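# Move the wooden block from the locker to the table

## Task

Remove the wooden block from inside the locker and leave it resting on the table top. It must not fall or be put down anywhere off the table, the track included, and it must still be there with the robot no longer touching it.

## Robot and tools

ROBOT. Two arms, left_arm with a left hand and right_arm with a right hand. Each sits on its own carriage on one shared floor track: left_rail (always the +y one) carries left_arm, right_rail carries right_arm. Each arm base stands at x = 0, y = its carriage's position_m, z = 0.03 m, facing +x. Keep the carriages about 0.98 m or more apart, and never let the arms, hands or carriages press on each other.

SCENE FRAME. Results use a frame fixed to the table: table top at z = 0, +z up, +x the direction the arms face, +y to their left, the track along y at x = 0 with y = 0 at its middle. The table starts at x = 0.31 m. Positions are in metres, velocities in m/s and rad/s, orientation as end_effector_quat_wxyz.

HAND POINT FRAME. Each hand has a hand point 0.05 m in front of the palm. Its +z runs along the straight fingers, +y points out of the palm, and +x runs across the palm away from the thumb on the right hand but toward the thumb on the left hand. Straight fingers reach 0.06 to 0.07 m past the point. A bracket on the little-finger side of the wrist can strike things, and with the fingers level the wrist may hang 0.13 to 0.25 m below the point.

execute_actions(actions, cameras). actions is a list run in order. Each action may hold rows, steps (1 to 450 control steps of 1/30 s, default 15), until, and device commands. rows: up to 15 rows, one per control step. Each row is a single list of 28 numbers, each in [-1, 1], covering both arms: first left_arm dx, dy, dz, rx, ry, rz, then left_gripper little, ring, middle, index, thumb_bend, thumb_turn, force_limit, speed, then the same 14 for right_arm and right_gripper. dx to rz are an offset, not a pose: counted from that arm's Hand target as it stood when the action began, along that Hand target's own axes. Every row in an action counts from that same start, so a later row is not added to an earlier one, but the next action begins afresh and repeating an offset moves further. Scale: 1.0 equals 0.6 m for dx, dy, dz and 180 degrees for the rotation vector rx, ry, rz. Send six zeros to hold an arm at its Hand target. After the last row the arm keeps heading for that row's target for the remaining steps. For smooth motion ramp offsets in small increments (0.01 per row is about 0.18 m/s). Orientation commands are clipped to within 32 degrees of the measured one.

Hand numbers are absolute targets, not offsets: +1 open/straight, -1 closed; thumb_turn +1 beside the palm, -1 in front of it opposite the fingers. force_limit maps -1..+1 to about 0..10 N at the fingertip (0..15 N for the thumb motors). speed maps -1 (nearly still) up to full at +0.48 and above. For a soft grip close at speed -0.94 or less. With the thumb turned in front, the hand can close on something 0.035 to 0.065 m thick. To leave a hand unchanged, repeat the eight hand numbers from the last row you sent it.

Devices: {"left_rail": {"position_m": ...}} sets where the carriage should stand (left_rail -1.1 to 2 m, right_rail -2 to 1.1 m), with optional speed_m_s (0.01 to 1) and acceleration_factor (0.1 to 1); {"stop": true} brakes it. After sending a position, use an action like {"steps": n, "until": {"left_rail": {"position_status": ["!=", "moving"]}}}, and let it arrive before aiming the hand at a scene point. until reads rail fields only; {"all": {"status": "ended"}} waits for every motion to finish. Any out-of-range value or unknown name rejects the whole call. cameras: list of names, ["all"], or [] for none; an empty actions list returns all images.

move(target, speed, blend, stop_force, zero, blocking, cameras). target is one 28-number row, laid out as above, or a list of up to 15 such rows; every row's offsets count from the same starting Hand targets. The planner drives straight-line paths, all finishing together, within 10 s. speed: m/s, 0.002 to 3.2, default 0.25 (turns up to twice that in rad/s), one value or one per target. blend: corner rounding in metres for lists, 0 means halt at each. stop_force: 4 to 120 N, ends an arm's path when it feels that much push; use it slowly when approaching contact, and omit it when moving off a contact. zero: with stop_force, re-zero before the move (default true). blocking=false returns early; then call wait or stop before further rows or moves. Paths do not avoid obstacles; steer around an arm's own base.

wait(seconds 0 to 10). stop() brakes a running move. zoom_image(camera, region [x0, y0, x1, y1] pixels, at most 504 by 504) on cam_high, cam_low, cam_front_left, cam_front_right, cam_left_wrist or cam_right_wrist (each 896x504). show_instructions() shows reference pages. zero_wrist_force(arm). finished_scene(scene) ends the scene and cannot be reversed.

RESULTS. Each shows end_effector pose and velocity per arm, Hand target (what the next offsets count from), Joint positions and velocities (rail then six joints), joint torques, Wrist force and torque in hand axes, hand_measured, hand_stopped_by (moving, target, force, stalled, fault), hand_load_n (near 0 after a grip is lost), motor temperatures, rail position_m, position_status (moving, done, contact_stop, time_out, stopped, stopped_with_arm, stopped_for_other_arm, stopped_for_other_carriage) and position_answer (taken or not_taken). A move adds a move: line such as done, off_target, held or fault, plus limits.

AVOID. Contact forces near 150 N or joint torques at their limits (elbow 133, wrists 48 N m) stop the arm for 10 s; targets past a firm contact trigger this easily. Do not drop the block, release it while moving, slam it, or let it leave the table. Do not crush or overload fingers. Long stretched or loaded holds heat motors; 85 °C locks the arm.

Each tool is called after "Request:" as a command line: name --argument value for each argument, lists and objects as JSON in quotes; but a table of rows of numbers goes row by row, as --pt "numbers of a row", without its own name.

Reference images:

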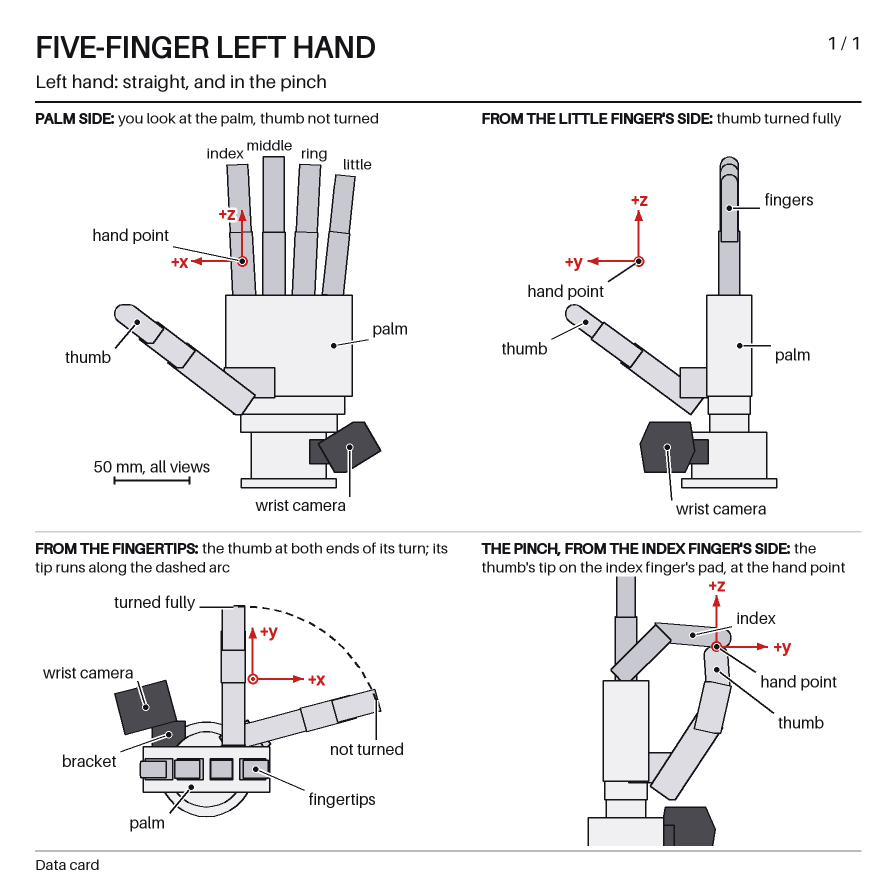

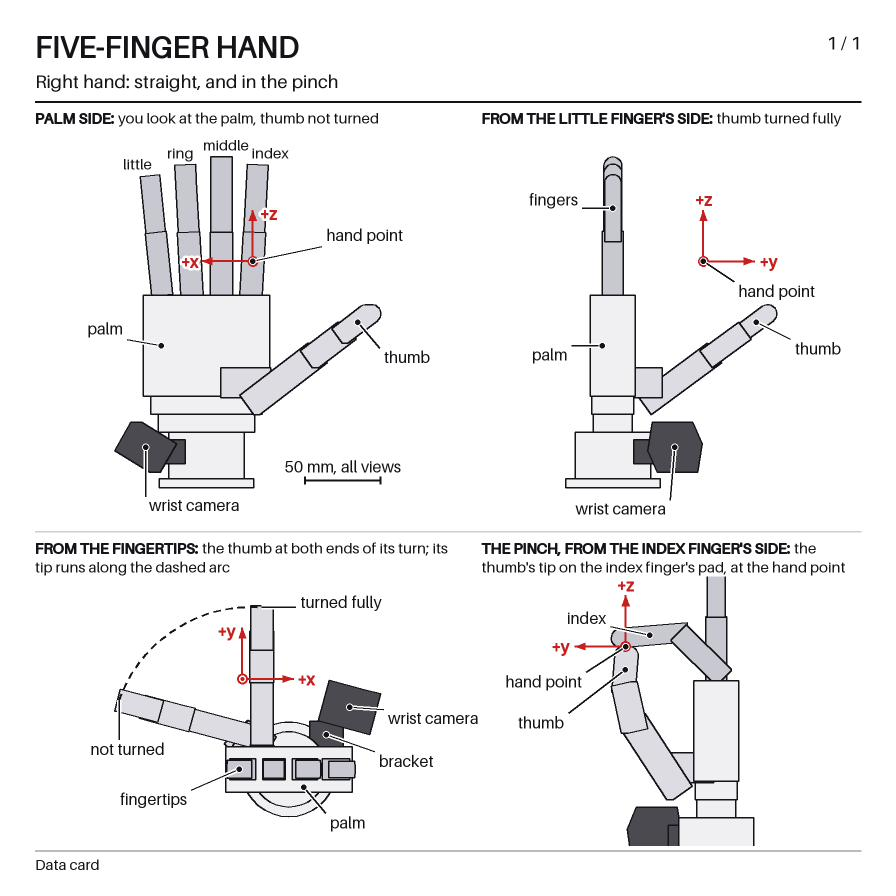

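## Session

Request:
execute_actions --actions '[]'

Scene clock: 0.00 s.
left_arm: end_effector_position=(+0.4295, +1.9100, +0.2494) hand_measured=(+1.000, +1.000, +1.000, +1.000, +1.000, +1.000) hand_load_n=(+0.0, +0.0, +0.0, +0.0, +0.0, +0.0) hand_stopped_by=(target, target, target, target, target, target) hand_force_limit=0.00 hand_speed=-0.80 end_effector_quat_wxyz=(+0.000, +1.000, +0.000, +0.000) | right_arm: end_effector_position=(+0.4295, -1.4906, +0.2494) hand_measured=(+1.000, +1.000, +1.000, +1.000, +1.000, +1.000) hand_load_n=(+0.0, +0.0, +0.0, +0.0, +0.0, +0.0) hand_stopped_by=(target, target, target, target, target, target) hand_force_limit=0.00 hand_speed=-0.80 end_effector_quat_wxyz=(+0.000, +0.000, +1.000, +0.000)
Joint positions: left_arm=[1.904 -0.281 -1.567 2.134 1.004 1.571 1.29] | right_arm=[-1.617 -0.281 -1.567 2.134 1.004 1.571 -1.851]
Joint velocities: within noise
Joint torques (N m): no reading
Motor temperatures (°C): left_arm=[39 38 37 40 44 38] | right_arm=[35 39 35 35 33 39]
Wrist force (N): no reading
Wrist torque (N m): no reading
Wrist force, peak (N): no reading
Hand target: left_arm +0.4295, +1.9100, +0.2494; +0.000, +1.000, +0.000, +0.000 | right_arm +0.4295, -1.4906, +0.2494; +0.000, +0.000, +1.000, +0.000
left_rail: position_m=1.904 position_status=done
right_rail: position_m=-1.617 position_status=done

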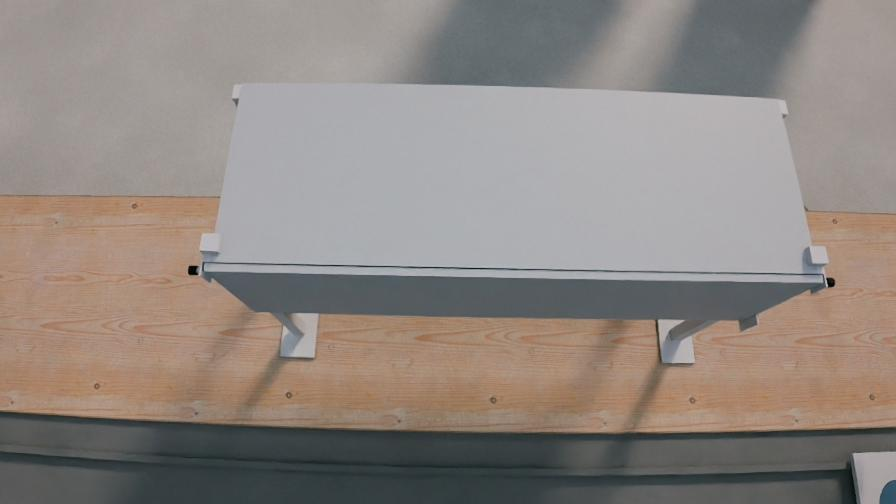

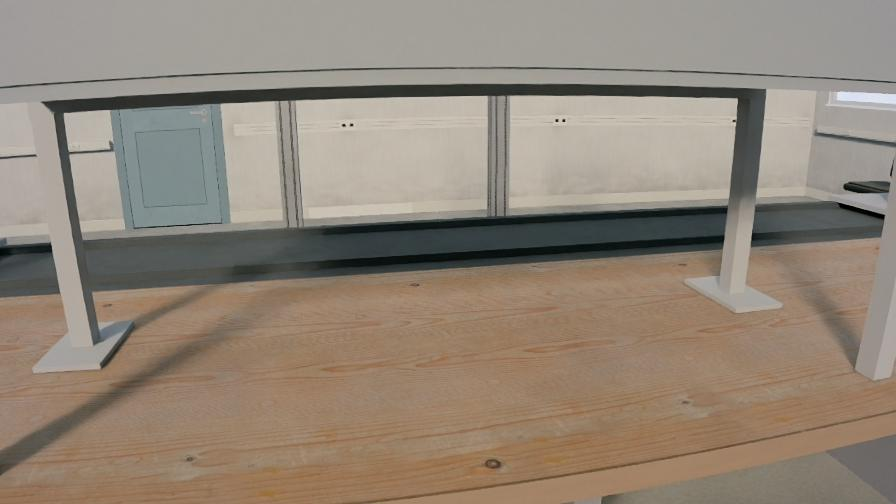

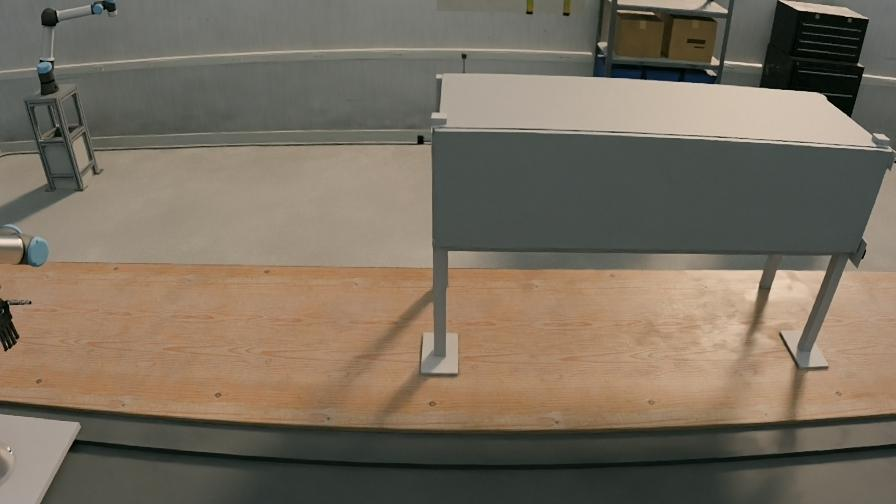

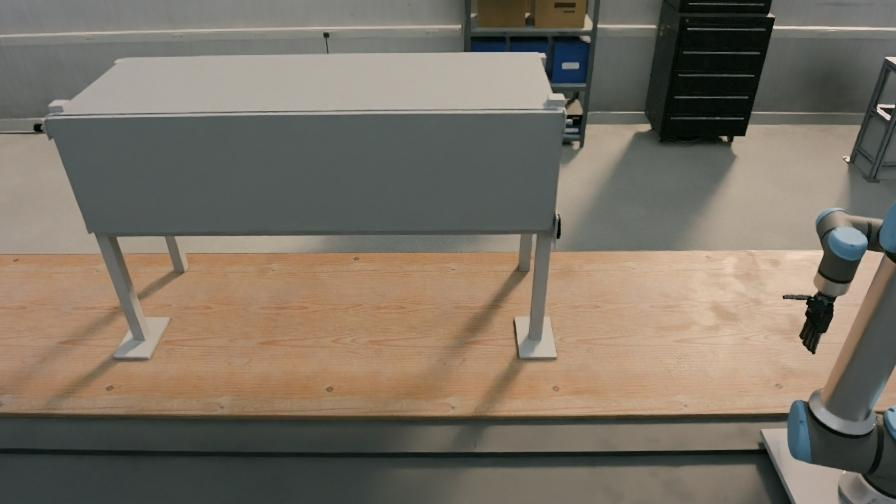

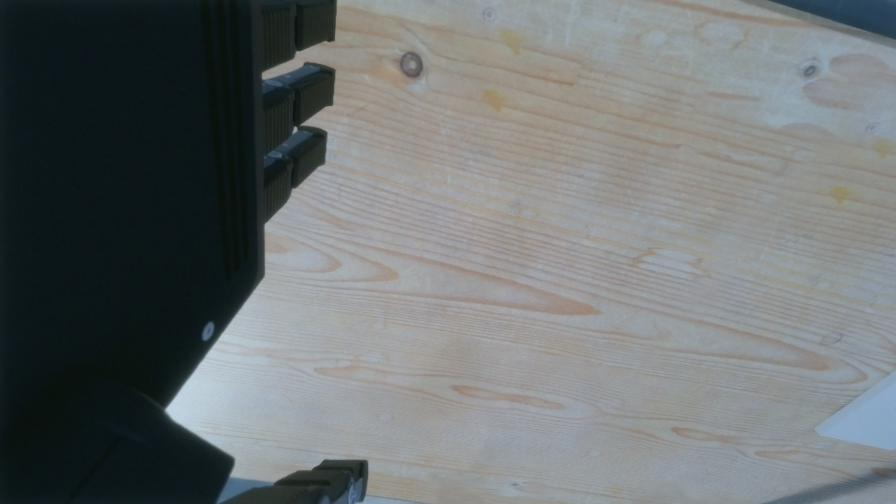

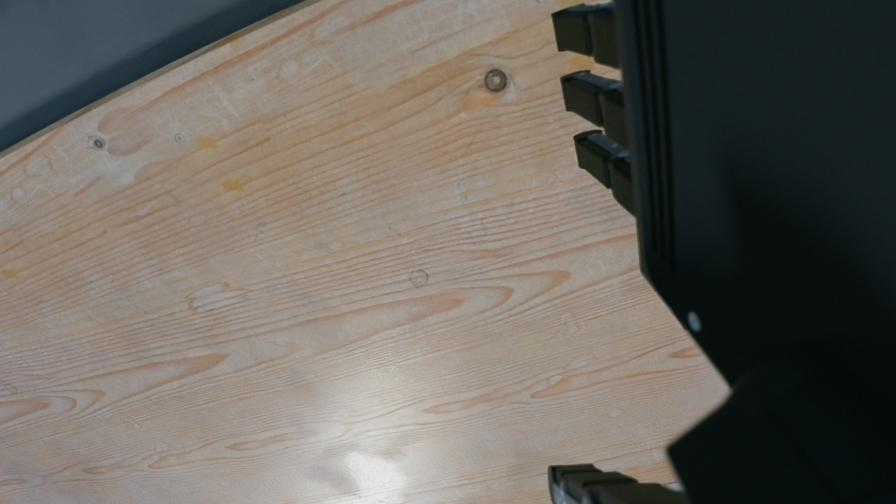

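Request:
zoom_image --camera "cam_front_left" --region '[720, 60, 896, 300]'

Request:
zoom_image --camera "cam_front_right" --region '[480, 60, 640, 300]'

Request:
zoom_image --camera "cam_front_right" --region '[20, 40, 180, 280]'

Request:
zoom_image --camera "cam_high" --region '[640, 200, 896, 380]'

Request:
zoom_image --camera "cam_high" --region '[160, 200, 416, 380]'

Scaled by 2.100 from the camera's 896x504 image, which has a finer 1280x720 frame.

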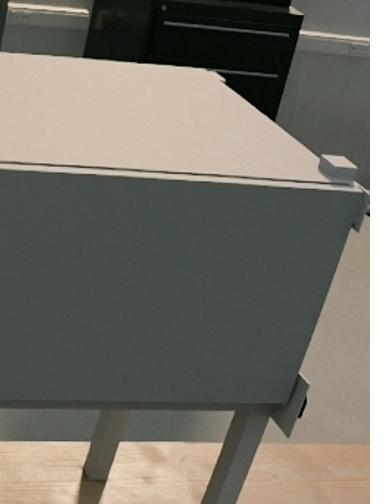

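Scaled by 2.100 from the camera's 896x504 image, which has a finer 1280x720 frame.

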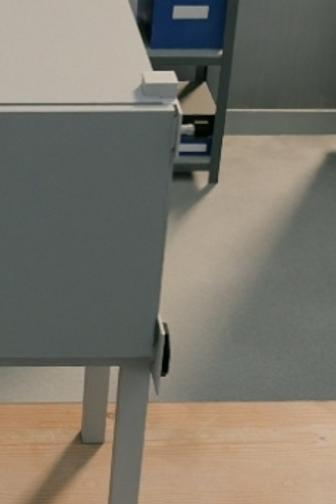

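Scaled by 2.100 from the camera's 896x504 image, which has a finer 1280x720 frame.

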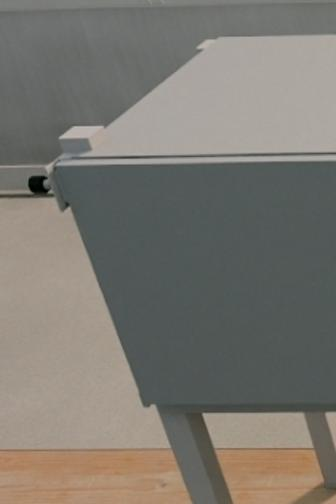

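Scaled by 1.969 from the camera's 896x504 image, which has a finer 1280x720 frame.

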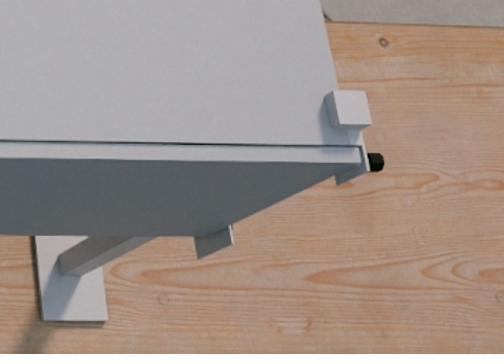

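Scaled by 1.969 from the camera's 896x504 image, which has a finer 1280x720 frame.

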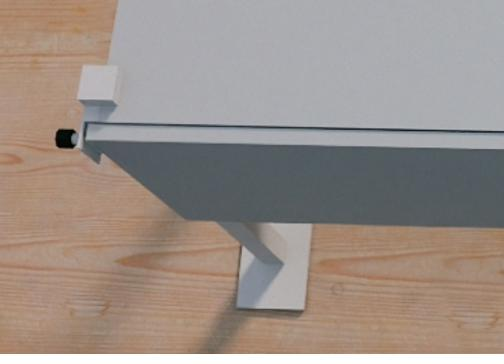

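Request:
execute_actions --actions '[{"right_rail": {"position_m": -1.0}, "left_rail": {"position_m": 1.0}, "steps": 120, "until": {"all": {"status": "ended"}}}]'

Request:
move --target '[-0.133,0,-0.667,0,0.33,0,1,1,1,1,1,1,0,-0.8, 0.133,0,-0.667,0,-0.33,0,1,1,1,1,1,1,0,-0.8]' --speed 0.4 --cameras '["cam_left_wrist","cam_right_wrist","cam_high"]'

Scene clock: 27.27 s.
left_arm: end_effector_position=(+0.4295, +1.0062, +0.2494) hand_measured=(+1.000, +1.000, +1.000, +1.000, +1.000, +1.000) hand_load_n=(+0.0, +0.0, +0.0, +0.0, -0.5, +0.0) hand_stopped_by=(target, target, target, target, target, target) hand_force_limit=0.00 hand_speed=-0.80 end_effector_quat_wxyz=(+0.000, +1.000, +0.000, +0.000) | right_arm: end_effector_position=(+0.4295, -0.8734, +0.2494) hand_measured=(+1.000, +1.000, +1.000, +1.000, +1.000, +1.000) hand_load_n=(+0.0, +0.0, +0.0, +0.0, +0.0, +0.0) hand_stopped_by=(target, target, target, target, target, target) hand_force_limit=0.00 hand_speed=-0.80 end_effector_quat_wxyz=(+0.000, +0.000, +1.000, +0.000)
Joint positions: left_arm=[1 -0.281 -1.567 2.134 1.004 1.571 1.29] | right_arm=[-1 -0.281 -1.567 2.134 1.004 1.571 -1.851]
Joint torques (N m): left_arm=[-1.04 -33.42 -29.93 3.58 0.2 0.13] | right_arm=[2.22 -31.87 -34.56 4.64 -0.34 -0.01]
Wrist force (N): left_arm=[0.4 0.1 0.1] | right_arm=[-0.1 -0.3 0.7]
Wrist torque (N m): left_arm=[0.00 -0.05 0.01] | right_arm=[-0.09 0.00 -0.01]
Wrist force, peak (N): left_arm=[0.8 3.1 0.0] | right_arm=[0.3 -2.7 0.3]
Hand target: left_arm +0.4295, +1.0062, +0.2494; +0.000, +1.000, +0.000, +0.000 | right_arm +0.4295, -0.8734, +0.2494; +0.000, +0.000, +1.000, +0.000
left_rail: position_m=1.000 position_status=done
right_rail: position_m=-1.000 position_status=done

Scene clock: 30.23 s.
left_arm: end_effector_position=(+0.3517, +1.0079, +0.6496) hand_measured=(+1.000, +1.000, +1.000, +1.000, +1.000, +1.000) hand_load_n=(+0.0, +0.0, +0.0, +0.0, +0.0, +0.0) hand_stopped_by=(target, target, target, target, target, target) hand_force_limit=0.00 hand_speed=-0.80 end_effector_quat_wxyz=(+0.071, +0.882, -0.061, +0.463) | right_arm: end_effector_position=(+0.3518, -0.8712, +0.6496) hand_measured=(+1.000, +1.000, +1.000, +1.000, +1.000, +1.000) hand_load_n=(+0.0, +0.0, +0.0, +0.0, +0.0, +0.0) hand_stopped_by=(target, target, target, target, target, target) hand_force_limit=0.00 hand_speed=-0.80 end_effector_quat_wxyz=(+0.444, +0.057, +0.888, -0.100)
Joint positions: left_arm=[1 -0.839 -2.387 1.969 1.113 1.071 1.108] | right_arm=[-1 -0.726 -2.377 1.929 1.122 1.217 -1.997]
Joint torques (N m): left_arm=[10.3 38.62 -29.07 -1.38 2.52 2.74] | right_arm=[12.29 15.41 -31.3 -0.71 2.39 3.19]
Wrist force (N): left_arm=[-0.6 0.7 -0.5] | right_arm=[1.9 0.4 0.0]
Wrist torque (N m): left_arm=[0.04 0.09 -0.16] | right_arm=[-0.04 -0.21 -0.01]
Wrist force, peak (N): left_arm=[-1.6 -0.2 -0.9] | right_arm=[2.3 0.4 -0.1]
Hand target: left_arm +0.3497, +1.0062, +0.6496; +0.000, +0.869, +0.000, +0.495 | right_arm +0.3497, -0.8734, +0.6496; +0.495, +0.000, +0.869, +0.000
Off the commanded pose: left_arm 0.003 m, 11 deg | right_arm 0.003 m, 15 deg.
left_rail: position_m=1.000 position_status=done
right_rail: position_m=-1.000 position_status=done
move: off_target (left_arm, right_arm)
camera_calibration:
cam_left_wrist: T_world_to_cam=[[0.355081, 0.914244, 0.195126, -1.16882], [-0.00386598, -0.20729, 0.978272, -0.425964], [0.934827, -0.348121, -0.0700703, 0.18059], [0, 0, 0, 1]] pos_world=[0.244559, 1.04316, 0.65743]
cam_right_wrist: T_world_to_cam=[[0.0450657, 0.942288, -0.331756, 1.01873], [0.117346, 0.324801, 0.938474, -0.367609], [0.992068, -0.0812233, -0.0959363, -0.244951], [0, 0, 0, 1]] pos_world=[0.240236, -0.860432, 0.659462]
Images, in order (width x height): cam_high 896x504, cam_left_wrist 896x504, cam_right_wrist 896x504.

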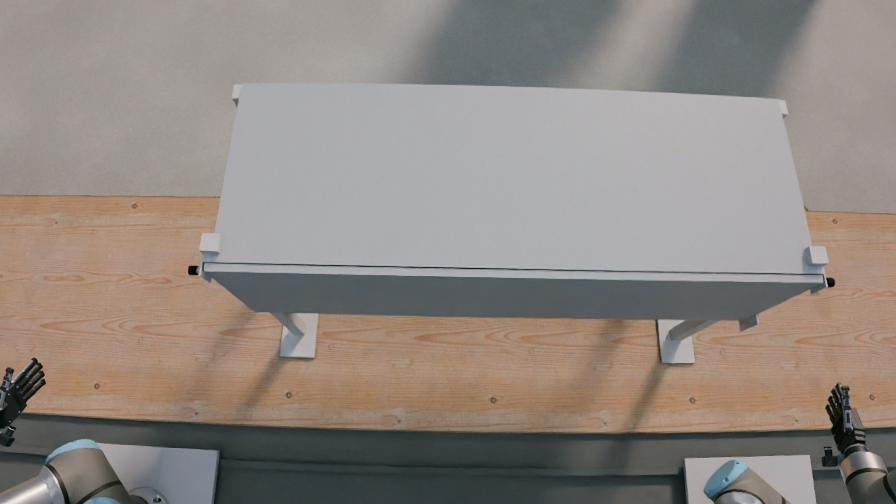

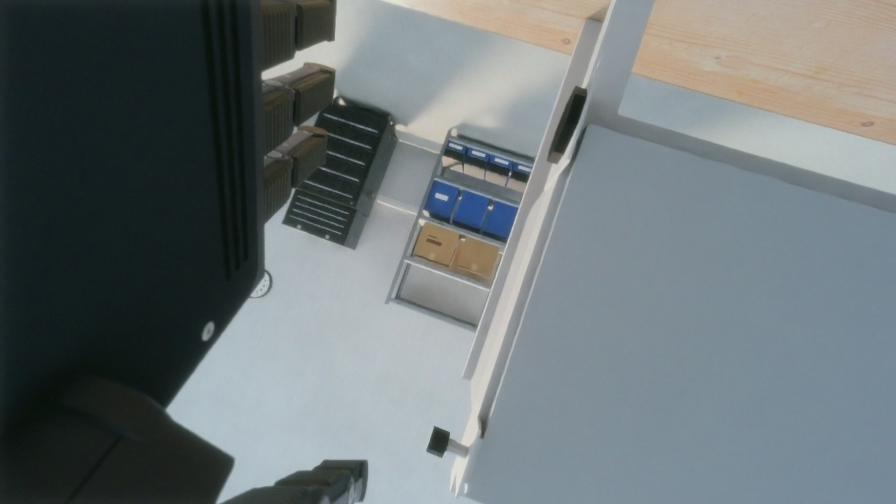

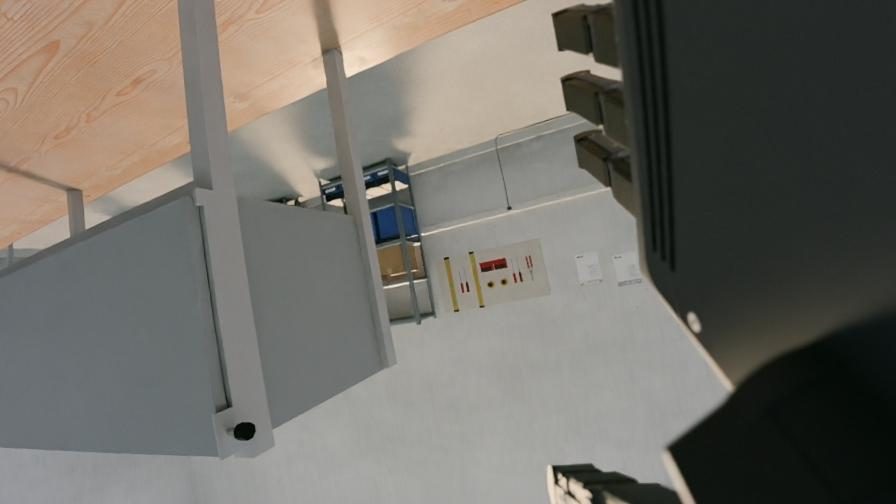

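Request:
zoom_image --camera "cam_high" --region '[740, 350, 896, 504]'

Request:
zoom_image --camera "cam_high" --region '[0, 340, 160, 504]'

Request:
zoom_image --camera "cam_left_wrist" --region '[392, 0, 896, 504]'

Scaled by 3.231 from the camera's 896x504 image, which has a finer 1280x720 frame.

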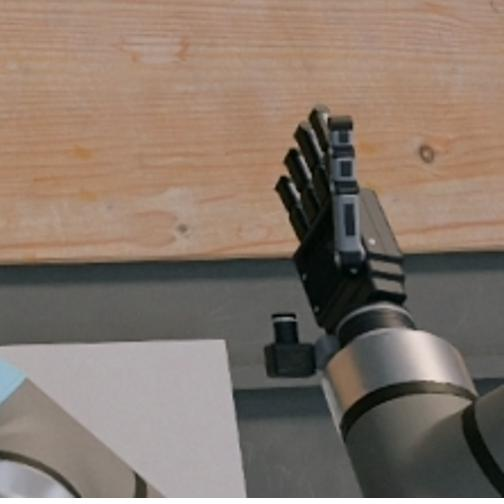

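Scaled by 3.073 from the camera's 896x504 image, which has a finer 1280x720 frame.

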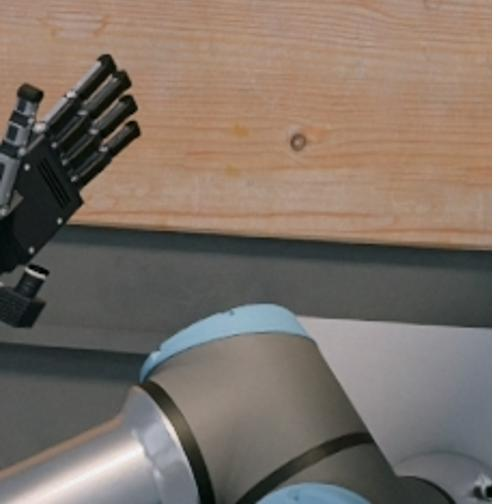

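Scaled by 1.000.

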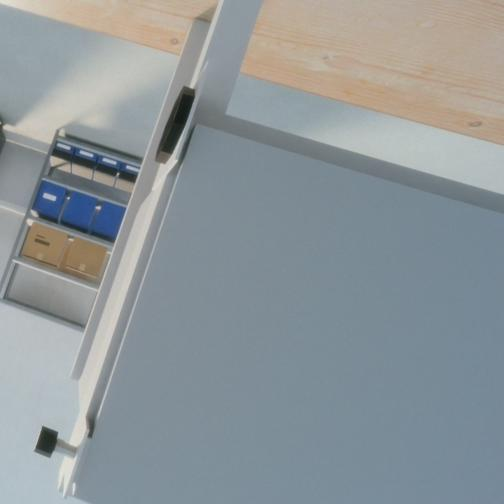

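Request:
zoom_image --camera "cam_left_wrist" --region '[480, 60, 680, 240]'

Request:
zoom_image --camera "cam_left_wrist" --region '[400, 340, 600, 504]'

Request:
zoom_image --camera "cam_right_wrist" --region '[160, 160, 420, 480]'

Scaled by 2.520 from the camera's 896x504 image, which has a finer 1280x720 frame.

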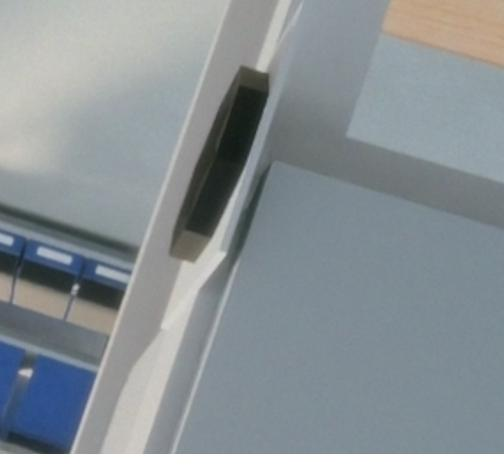

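Scaled by 2.520 from the camera's 896x504 image, which has a finer 1280x720 frame.

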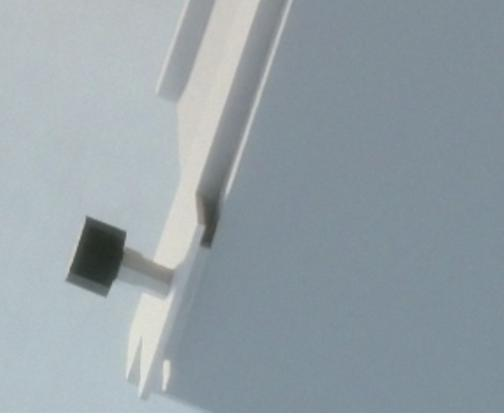

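Scaled by 1.575 from the camera's 896x504 image, which has a finer 1280x720 frame.

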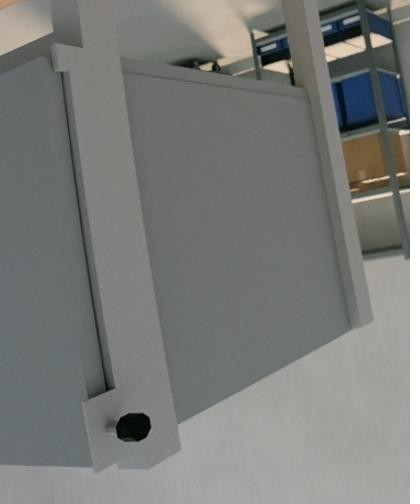

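Request:
execute_actions --actions '[{"right_rail": {"position_m": -1.3}, "steps": 90, "until": {"all": {"status": "ended"}}}]'

Request:
move --target '[0,0,0,0,0,0,1,1,1,1,1,1,0,-0.8, 0.054,0.122,0.409,-0.289,0,-0.166,1,1,1,1,1,1,0,-0.8]' --speed 0.4 --cameras '["cam_left_wrist","cam_right_wrist","cam_high"]'

Scene clock: 73.20 s.
left_arm: end_effector_position=(+0.3517, +1.0080, +0.6496) hand_measured=(+1.000, +1.000, +1.000, +1.000, +1.000, +1.000) hand_load_n=(+0.0, +0.0, +0.0, +0.0, +0.0, +0.0) hand_stopped_by=(target, target, target, target, target, target) hand_force_limit=0.00 hand_speed=-0.80 end_effector_quat_wxyz=(+0.071, +0.881, -0.061, +0.463) | right_arm: end_effector_position=(+0.3517, -1.1711, +0.6496) hand_measured=(+1.000, +1.000, +1.000, +1.000, +1.000, +1.000) hand_load_n=(+0.0, +0.0, +0.0, +0.0, +0.0, +0.0) hand_stopped_by=(target, target, target, target, target, target) hand_force_limit=0.00 hand_speed=-0.80 end_effector_quat_wxyz=(+0.449, +0.060, +0.886, -0.101)
Joint positions: left_arm=[1 -0.834 -2.386 1.969 1.109 1.074 1.113] | right_arm=[-1.3 -0.704 -2.378 1.931 1.104 1.235 -1.973]
Joint torques (N m): left_arm=[9.65 38.96 -28.99 -1.11 2.58 2.53] | right_arm=[17.56 24.55 -31.88 -0.63 1.6 3.3]
Wrist force (N): left_arm=[-0.9 0.4 -0.2] | right_arm=[1.6 0.6 -0.1]
Wrist torque (N m): left_arm=[-0.04 0.17 -0.17] | right_arm=[0.00 -0.17 -0.02]
Wrist force, peak (N): left_arm=[-1.6 0.0 -0.3] | right_arm=[2.1 2.8 -0.5]
Hand target: left_arm +0.3497, +1.0062, +0.6496; +0.000, +0.869, +0.000, +0.495 | right_arm +0.3497, -1.1734, +0.6496; +0.495, +0.000, +0.869, +0.000
Off the commanded pose: left_arm 0.003 m, 11 deg | right_arm 0.003 m, 15 deg.
left_rail: position_m=1.000 position_status=done
right_rail: position_m=-1.300 position_status=done

Scene clock: 75.70 s.
left_arm: end_effector_position=(+0.3517, +1.0080, +0.6496) hand_measured=(+1.000, +1.000, +1.000, +1.000, +1.000, +1.000) hand_load_n=(+0.0, +0.0, +0.0, +0.0, +0.0, +0.0) hand_stopped_by=(target, target, target, target, target, target) hand_force_limit=0.00 hand_speed=-0.80 end_effector_quat_wxyz=(+0.071, +0.881, -0.062, +0.463) | right_arm: end_effector_position=(+0.5444, -1.1003, +0.4968) hand_measured=(+1.000, +1.000, +1.000, +1.000, +1.000, +1.000) hand_load_n=(+0.0, +0.0, +0.0, +0.0, +0.0, +0.0) hand_stopped_by=(target, target, target, target, target, target) hand_force_limit=0.00 hand_speed=-0.80 end_effector_quat_wxyz=(+0.429, -0.431, +0.752, +0.253)
Joint positions: left_arm=[1 -0.834 -2.386 1.969 1.109 1.074 1.113] | right_arm=[-1.3 -0.467 -1.521 1.894 1.112 0.53 -3.029]
Joint torques (N m): left_arm=[10.3 39.32 -28.47 -1.09 2.55 2.53] | right_arm=[13.53 -30.76 -47.07 6.6 -4.73 -3.26]
Wrist force (N): left_arm=[-0.9 -0.3 -0.8] | right_arm=[1.9 0.1 -0.3]
Wrist torque (N m): left_arm=[-0.11 0.14 -0.15] | right_arm=[-0.03 -0.24 0.20]
Wrist force, peak (N): left_arm=[-1.4 0.1 -0.8] | right_arm=[2.4 -0.6 0.2]
Hand target: left_arm +0.3497, +1.0062, +0.6496; +0.000, +0.869, +0.000, +0.495 | right_arm +0.5444, -1.1003, +0.4968; +0.429, -0.431, +0.752, +0.253
Off the commanded pose: left_arm 0.003 m, 11 deg | right_arm 0.000 m, 0 deg.
left_rail: position_m=1.000 position_status=done
right_rail: position_m=-1.300 position_status=done
move: off_target (left_arm)
camera_calibration:
cam_left_wrist: T_world_to_cam=[[0.355219, 0.914148, 0.195327, -1.16894], [-0.00550147, -0.206906, 0.978345, -0.425798], [0.934767, -0.348602, -0.0684678, 0.180071], [0, 0, 0, 1]] pos_world=[0.244562, 1.04325, 0.657231]
cam_right_wrist: T_world_to_cam=[[-0.897081, 0.387062, -0.21314, 1.01827], [-0.20488, 0.063019, 0.976756, -0.304086], [0.391498, 0.919897, 0.022768, 0.900191], [0, 0, 0, 1]] pos_world=[0.49875, -1.20305, 0.493557]
Images, in order (width x height): cam_high 896x504, cam_left_wrist 896x504, cam_right_wrist 896x504.

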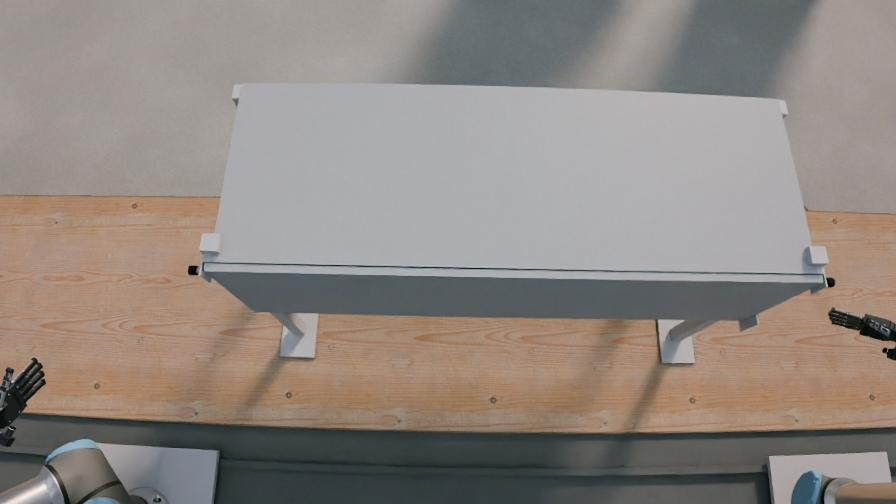

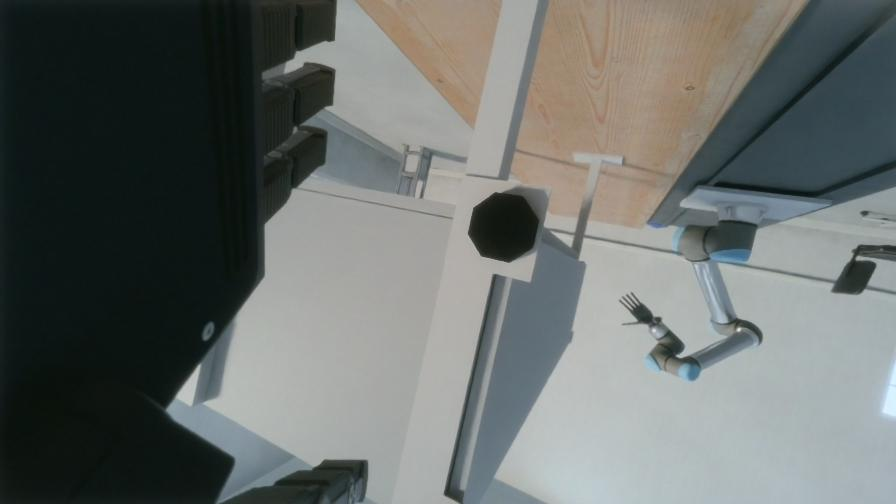

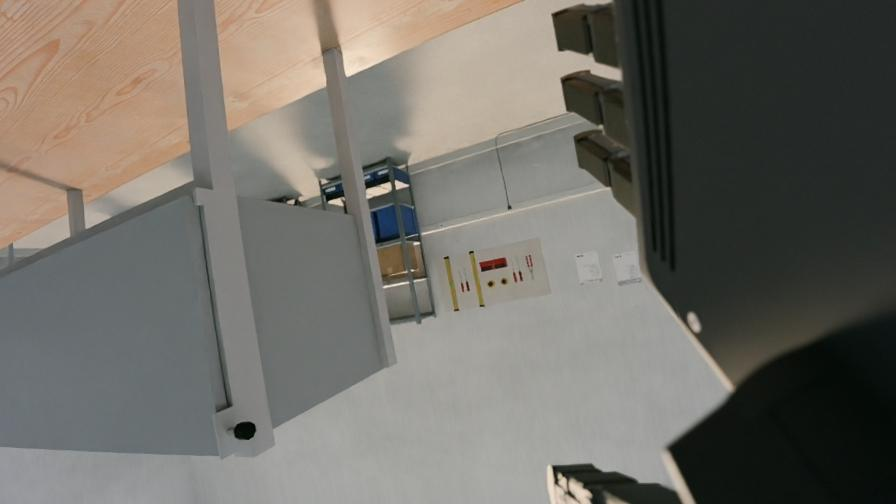

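Request:
zoom_image --camera "cam_left_wrist" --region '[380, 140, 640, 504]'

Scaled by 1.385 from the camera's 896x504 image, which has a finer 1280x720 frame.

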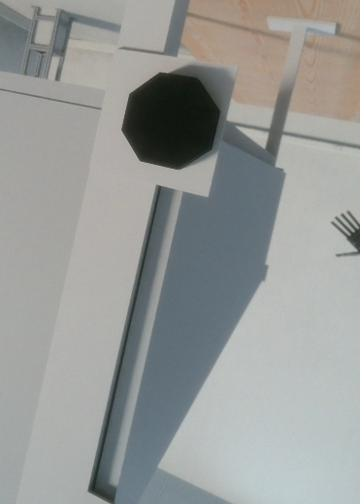

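Request:
move --target '[0,0,0,0,0,0,1,1,1,1,1,1,0,-0.8, -0.431,0.005,-0.252,0,0,0,1,1,1,1,1,1,0,-0.8]' --speed 0.4 --cameras '["cam_left_wrist"]'

Request:
zoom_image --camera "cam_left_wrist" --region '[380, 140, 640, 400]'

Scene clock: 89.37 s.
left_arm: end_effector_position=(+0.3517, +1.0080, +0.6496) hand_measured=(+1.000, +1.000, +1.000, +1.000, +1.000, +1.000) hand_load_n=(+0.0, +0.0, +0.0, +0.0, +0.0, +0.0) hand_stopped_by=(target, target, target, target, target, target) hand_force_limit=0.00 hand_speed=-0.80 end_effector_quat_wxyz=(+0.071, +0.881, -0.062, +0.463) | right_arm: end_effector_position=(+0.5445, -1.1007, +0.7962) hand_measured=(+1.000, +1.000, +1.000, +1.000, +1.000, +1.000) hand_load_n=(+0.0, +0.0, +0.0, +0.0, +0.0, +0.0) hand_stopped_by=(target, target, target, target, target, target) hand_force_limit=0.00 hand_speed=-0.80 end_effector_quat_wxyz=(+0.429, -0.431, +0.752, +0.253)
Joint positions: left_arm=[1 -0.834 -2.386 1.969 1.109 1.074 1.113] | right_arm=[-1.3 -0.468 -1.573 1.415 1.645 0.53 -3.031]
Joint torques (N m): left_arm=[10.23 38.75 -28.68 -1.14 2.48 2.36] | right_arm=[14.93 -27.62 -48.91 6.53 0.75 -3.56]
Wrist force (N): left_arm=[-1.0 0.1 -0.6] | right_arm=[1.7 0.2 -0.3]
Wrist torque (N m): left_arm=[-0.06 0.16 -0.16] | right_arm=[-0.02 -0.21 0.20]
Wrist force, peak (N): left_arm=[-1.7 0.5 -0.4] | right_arm=[3.5 -0.2 0.1]
Hand target: left_arm +0.3497, +1.0062, +0.6496; +0.000, +0.869, +0.000, +0.495 | right_arm +0.5445, -1.1007, +0.7964; +0.429, -0.431, +0.752, +0.253
Off the commanded pose: left_arm 0.003 m, 11 deg | right_arm 0.000 m, 0 deg.
left_rail: position_m=1.000 position_status=done
right_rail: position_m=-1.300 position_status=done
move: off_target (left_arm)
camera_calibration:
cam_left_wrist: T_world_to_cam=[[0.355219, 0.914148, 0.195327, -1.16894], [-0.00550147, -0.206906, 0.978345, -0.425798], [0.934767, -0.348602, -0.0684678, 0.180071], [0, 0, 0, 1]] pos_world=[0.244562, 1.04325, 0.657231]
Images, in order (width x height): cam_left_wrist 896x504.

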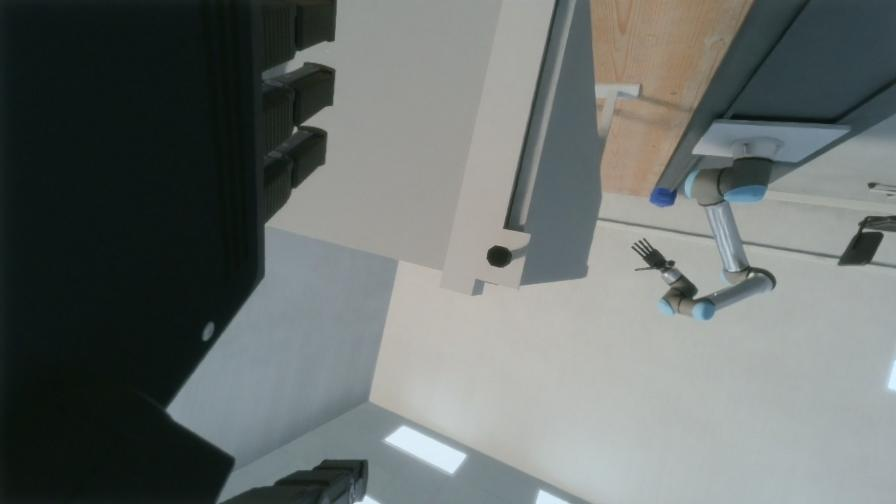

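Scaled by 1.938 from the camera's 896x504 image, which has a finer 1280x720 frame.

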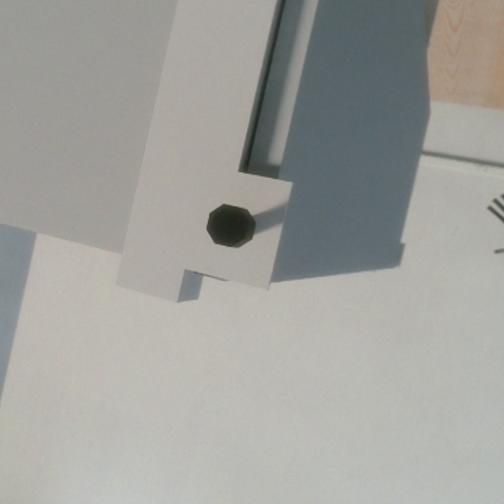

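Request:
move --target '[0,0,0,0,0,0,1,1,1,1,1,1,0,-0.8, 0.47,0.233,0.441,0.201,-0.003,0.117,1,1,1,1,1,1,0,-0.8]' --speed 0.4 --cameras '["cam_left_wrist"]'

Request:
zoom_image --camera "cam_left_wrist" --region '[300, 100, 700, 450]'

Scene clock: 104.33 s.
left_arm: end_effector_position=(+0.3517, +1.0080, +0.6496) hand_measured=(+1.000, +1.000, +1.000, +1.000, +1.000, +1.000) hand_load_n=(+0.0, +0.0, +0.0, +0.0, +0.0, +0.0) hand_stopped_by=(target, target, target, target, target, target) hand_force_limit=0.00 hand_speed=-0.80 end_effector_quat_wxyz=(+0.071, +0.881, -0.062, +0.463) | right_arm: end_effector_position=(+0.4631, -0.9538, +0.4210) hand_measured=(+1.000, +1.000, +1.000, +1.000, +1.000, +1.000) hand_load_n=(+0.0, +0.0, +0.0, +0.0, +0.0, -0.5) hand_stopped_by=(target, target, target, target, target, target) hand_force_limit=0.00 hand_speed=-0.80 end_effector_quat_wxyz=(+0.492, -0.134, +0.856, +0.083)
Joint positions: left_arm=[1 -0.834 -2.386 1.969 1.109 1.074 1.113] | right_arm=[-1.3 0.141 -1.928 2.2 0.262 1.414 -1.65]
Joint torques (N m): left_arm=[9.55 39.54 -29.06 -1.17 2.58 2.42] | right_arm=[14.68 -0.03 -46.92 -1.59 2.73 3.96]
Wrist force (N): left_arm=[-0.9 0.1 -0.2] | right_arm=[1.8 0.4 0.0]
Wrist torque (N m): left_arm=[-0.08 0.15 -0.16] | right_arm=[-0.03 -0.21 -0.02]
Wrist force, peak (N): left_arm=[-1.6 0.5 -0.2] | right_arm=[3.8 1.1 0.3]
Hand target: left_arm +0.3497, +1.0062, +0.6496; +0.000, +0.869, +0.000, +0.495 | right_arm +0.4632, -0.9538, +0.4210; +0.492, -0.134, +0.856, +0.083
Off the commanded pose: left_arm 0.003 m, 11 deg | right_arm 0.000 m, 0 deg.
left_rail: position_m=1.000 position_status=done
right_rail: position_m=-1.300 position_status=done
move: off_target (left_arm)
camera_calibration:
cam_left_wrist: T_world_to_cam=[[0.355219, 0.914148, 0.195327, -1.16894], [-0.00550147, -0.206906, 0.978345, -0.425798], [0.934767, -0.348602, -0.0684678, 0.180071], [0, 0, 0, 1]] pos_world=[0.244562, 1.04325, 0.657231]
Images, in order (width x height): cam_left_wrist 896x504.

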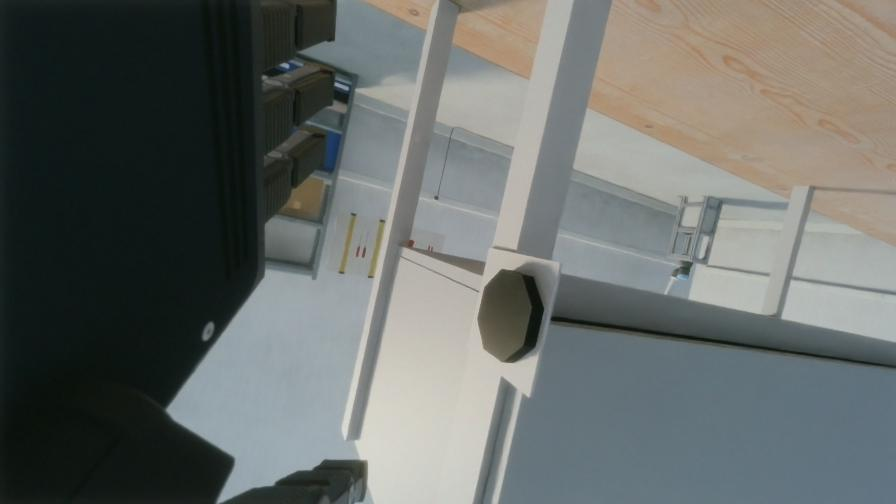

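Scaled by 1.260 from the camera's 896x504 image, which has a finer 1280x720 frame.

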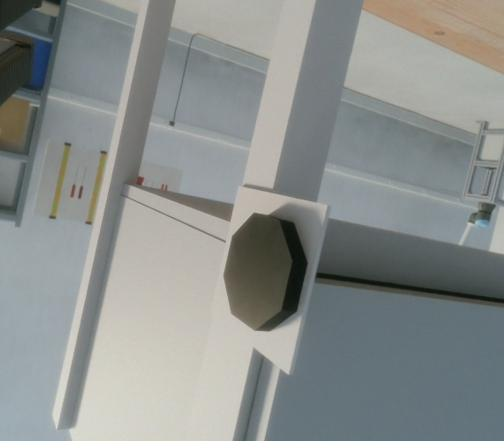

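Request:
move --target '[-0.257,0.483,0.317,-0.191,0,0.113,1,1,1,1,1,1,0,-0.8, -0.572,-0.041,-0.273,-0.096,0.001,-0.056,1,1,1,1,1,1,0,-0.8]' --speed 0.4 --cameras '["cam_left_wrist","cam_right_wrist"]'

Request:
zoom_image --camera "cam_left_wrist" --region '[380, 140, 680, 440]'

Request:
zoom_image --camera "cam_right_wrist" --region '[200, 60, 560, 420]'

Scene clock: 118.23 s.
left_arm: end_effector_position=(+0.4349, +0.7165, +0.4201) hand_measured=(+1.000, +1.000, +1.000, +1.000, +1.000, +1.000) hand_load_n=(+0.0, +0.0, +0.0, +0.0, +0.0, +0.0) hand_stopped_by=(target, target, target, target, target, target) hand_force_limit=0.00 hand_speed=-0.80 end_effector_quat_wxyz=(+0.169, +0.816, -0.297, +0.466) | right_arm: end_effector_position=(+0.5014, -0.9716, +0.7997) hand_measured=(+1.000, +1.000, +1.000, +1.000, +1.000, +1.000) hand_load_n=(+0.0, +0.0, +0.0, +0.0, +0.0, +0.0) hand_stopped_by=(target, target, target, target, target, target) hand_force_limit=0.00 hand_speed=-0.80 end_effector_quat_wxyz=(+0.470, -0.281, +0.820, +0.167)
Joint positions: left_arm=[1 -0.901 -1.998 2.238 0.303 1.395 1.466] | right_arm=[-1.3 -0.138 -1.797 1.457 1.039 0.894 -2.043]
Joint torques (N m): left_arm=[10.31 10.31 -45.47 -2.01 3.11 2.51] | right_arm=[-9.53 -9.85 -48.65 4.34 -3.67 -3.24]
Wrist force (N): left_arm=[-1.5 0.2 -0.5] | right_arm=[1.6 0.1 -0.1]
Wrist torque (N m): left_arm=[-0.01 0.28 -0.14] | right_arm=[-0.09 -0.17 0.20]
Wrist force, peak (N): left_arm=[-2.3 0.4 -0.2] | right_arm=[4.0 0.5 0.4]
Hand target: left_arm +0.4349, +0.7164, +0.4200; +0.169, +0.816, -0.297, +0.466 | right_arm +0.5014, -0.9716, +0.7998; +0.470, -0.281, +0.820, +0.167
Off the commanded pose: left_arm 0.000 m, 0 deg | right_arm 0.000 m, 0 deg.
left_rail: position_m=1.000 position_status=done
right_rail: position_m=-1.300 position_status=done
move: done
camera_calibration:
cam_left_wrist: T_world_to_cam=[[0.740727, 0.614373, 0.271789, -0.872141], [-0.19672, -0.188472, 0.962174, -0.184332], [0.642359, -0.766175, -0.018747, 0.390395], [0, 0, 0, 1]] pos_world=[0.358983, 0.800189, 0.421716]
cam_right_wrist: T_world_to_cam=[[-0.688187, 0.693266, -0.213963, 1.1879], [-0.168682, 0.13394, 0.976528, -0.56585], [0.705652, 0.708126, 0.0247656, 0.426915], [0, 0, 0, 1]] pos_world=[0.420795, -1.05005, 0.796161]
Images, in order (width x height): cam_left_wrist 896x504, cam_right_wrist 896x504.

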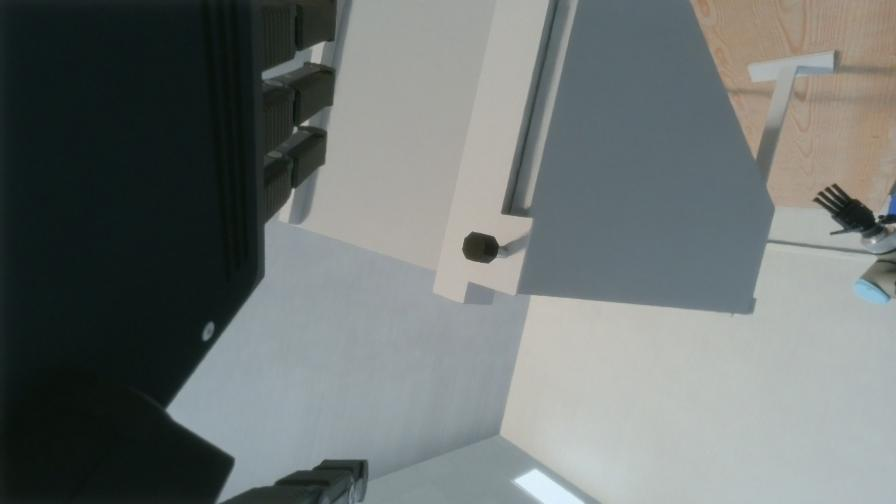

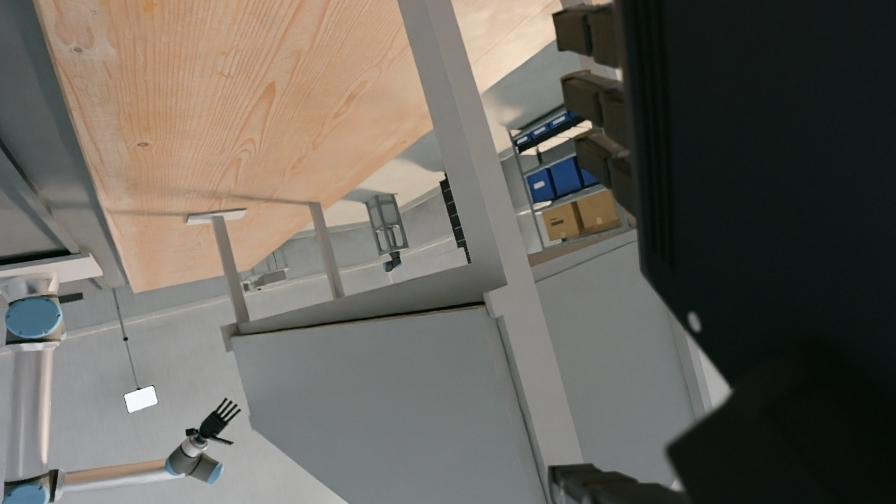

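Scaled by 1.680 from the camera's 896x504 image, which has a finer 1280x720 frame.

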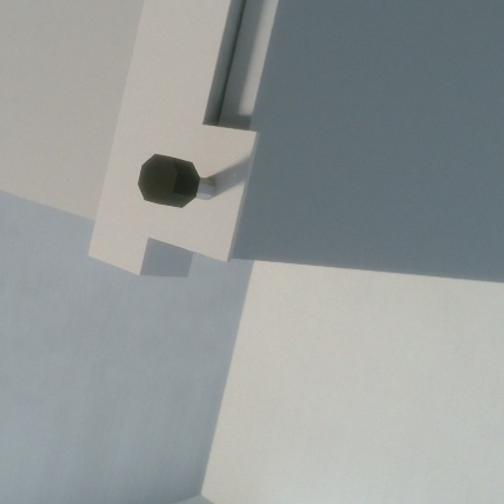

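Scaled by 1.400 from the camera's 896x504 image, which has a finer 1280x720 frame.

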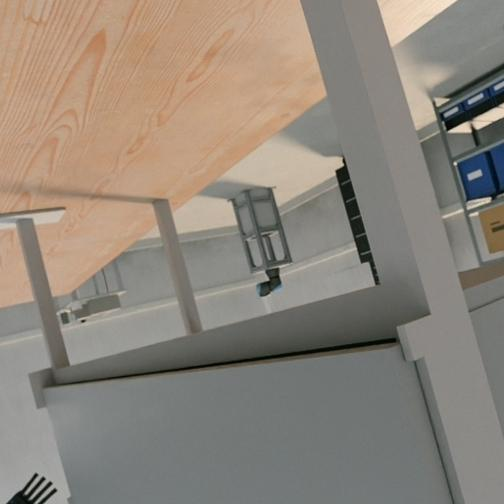

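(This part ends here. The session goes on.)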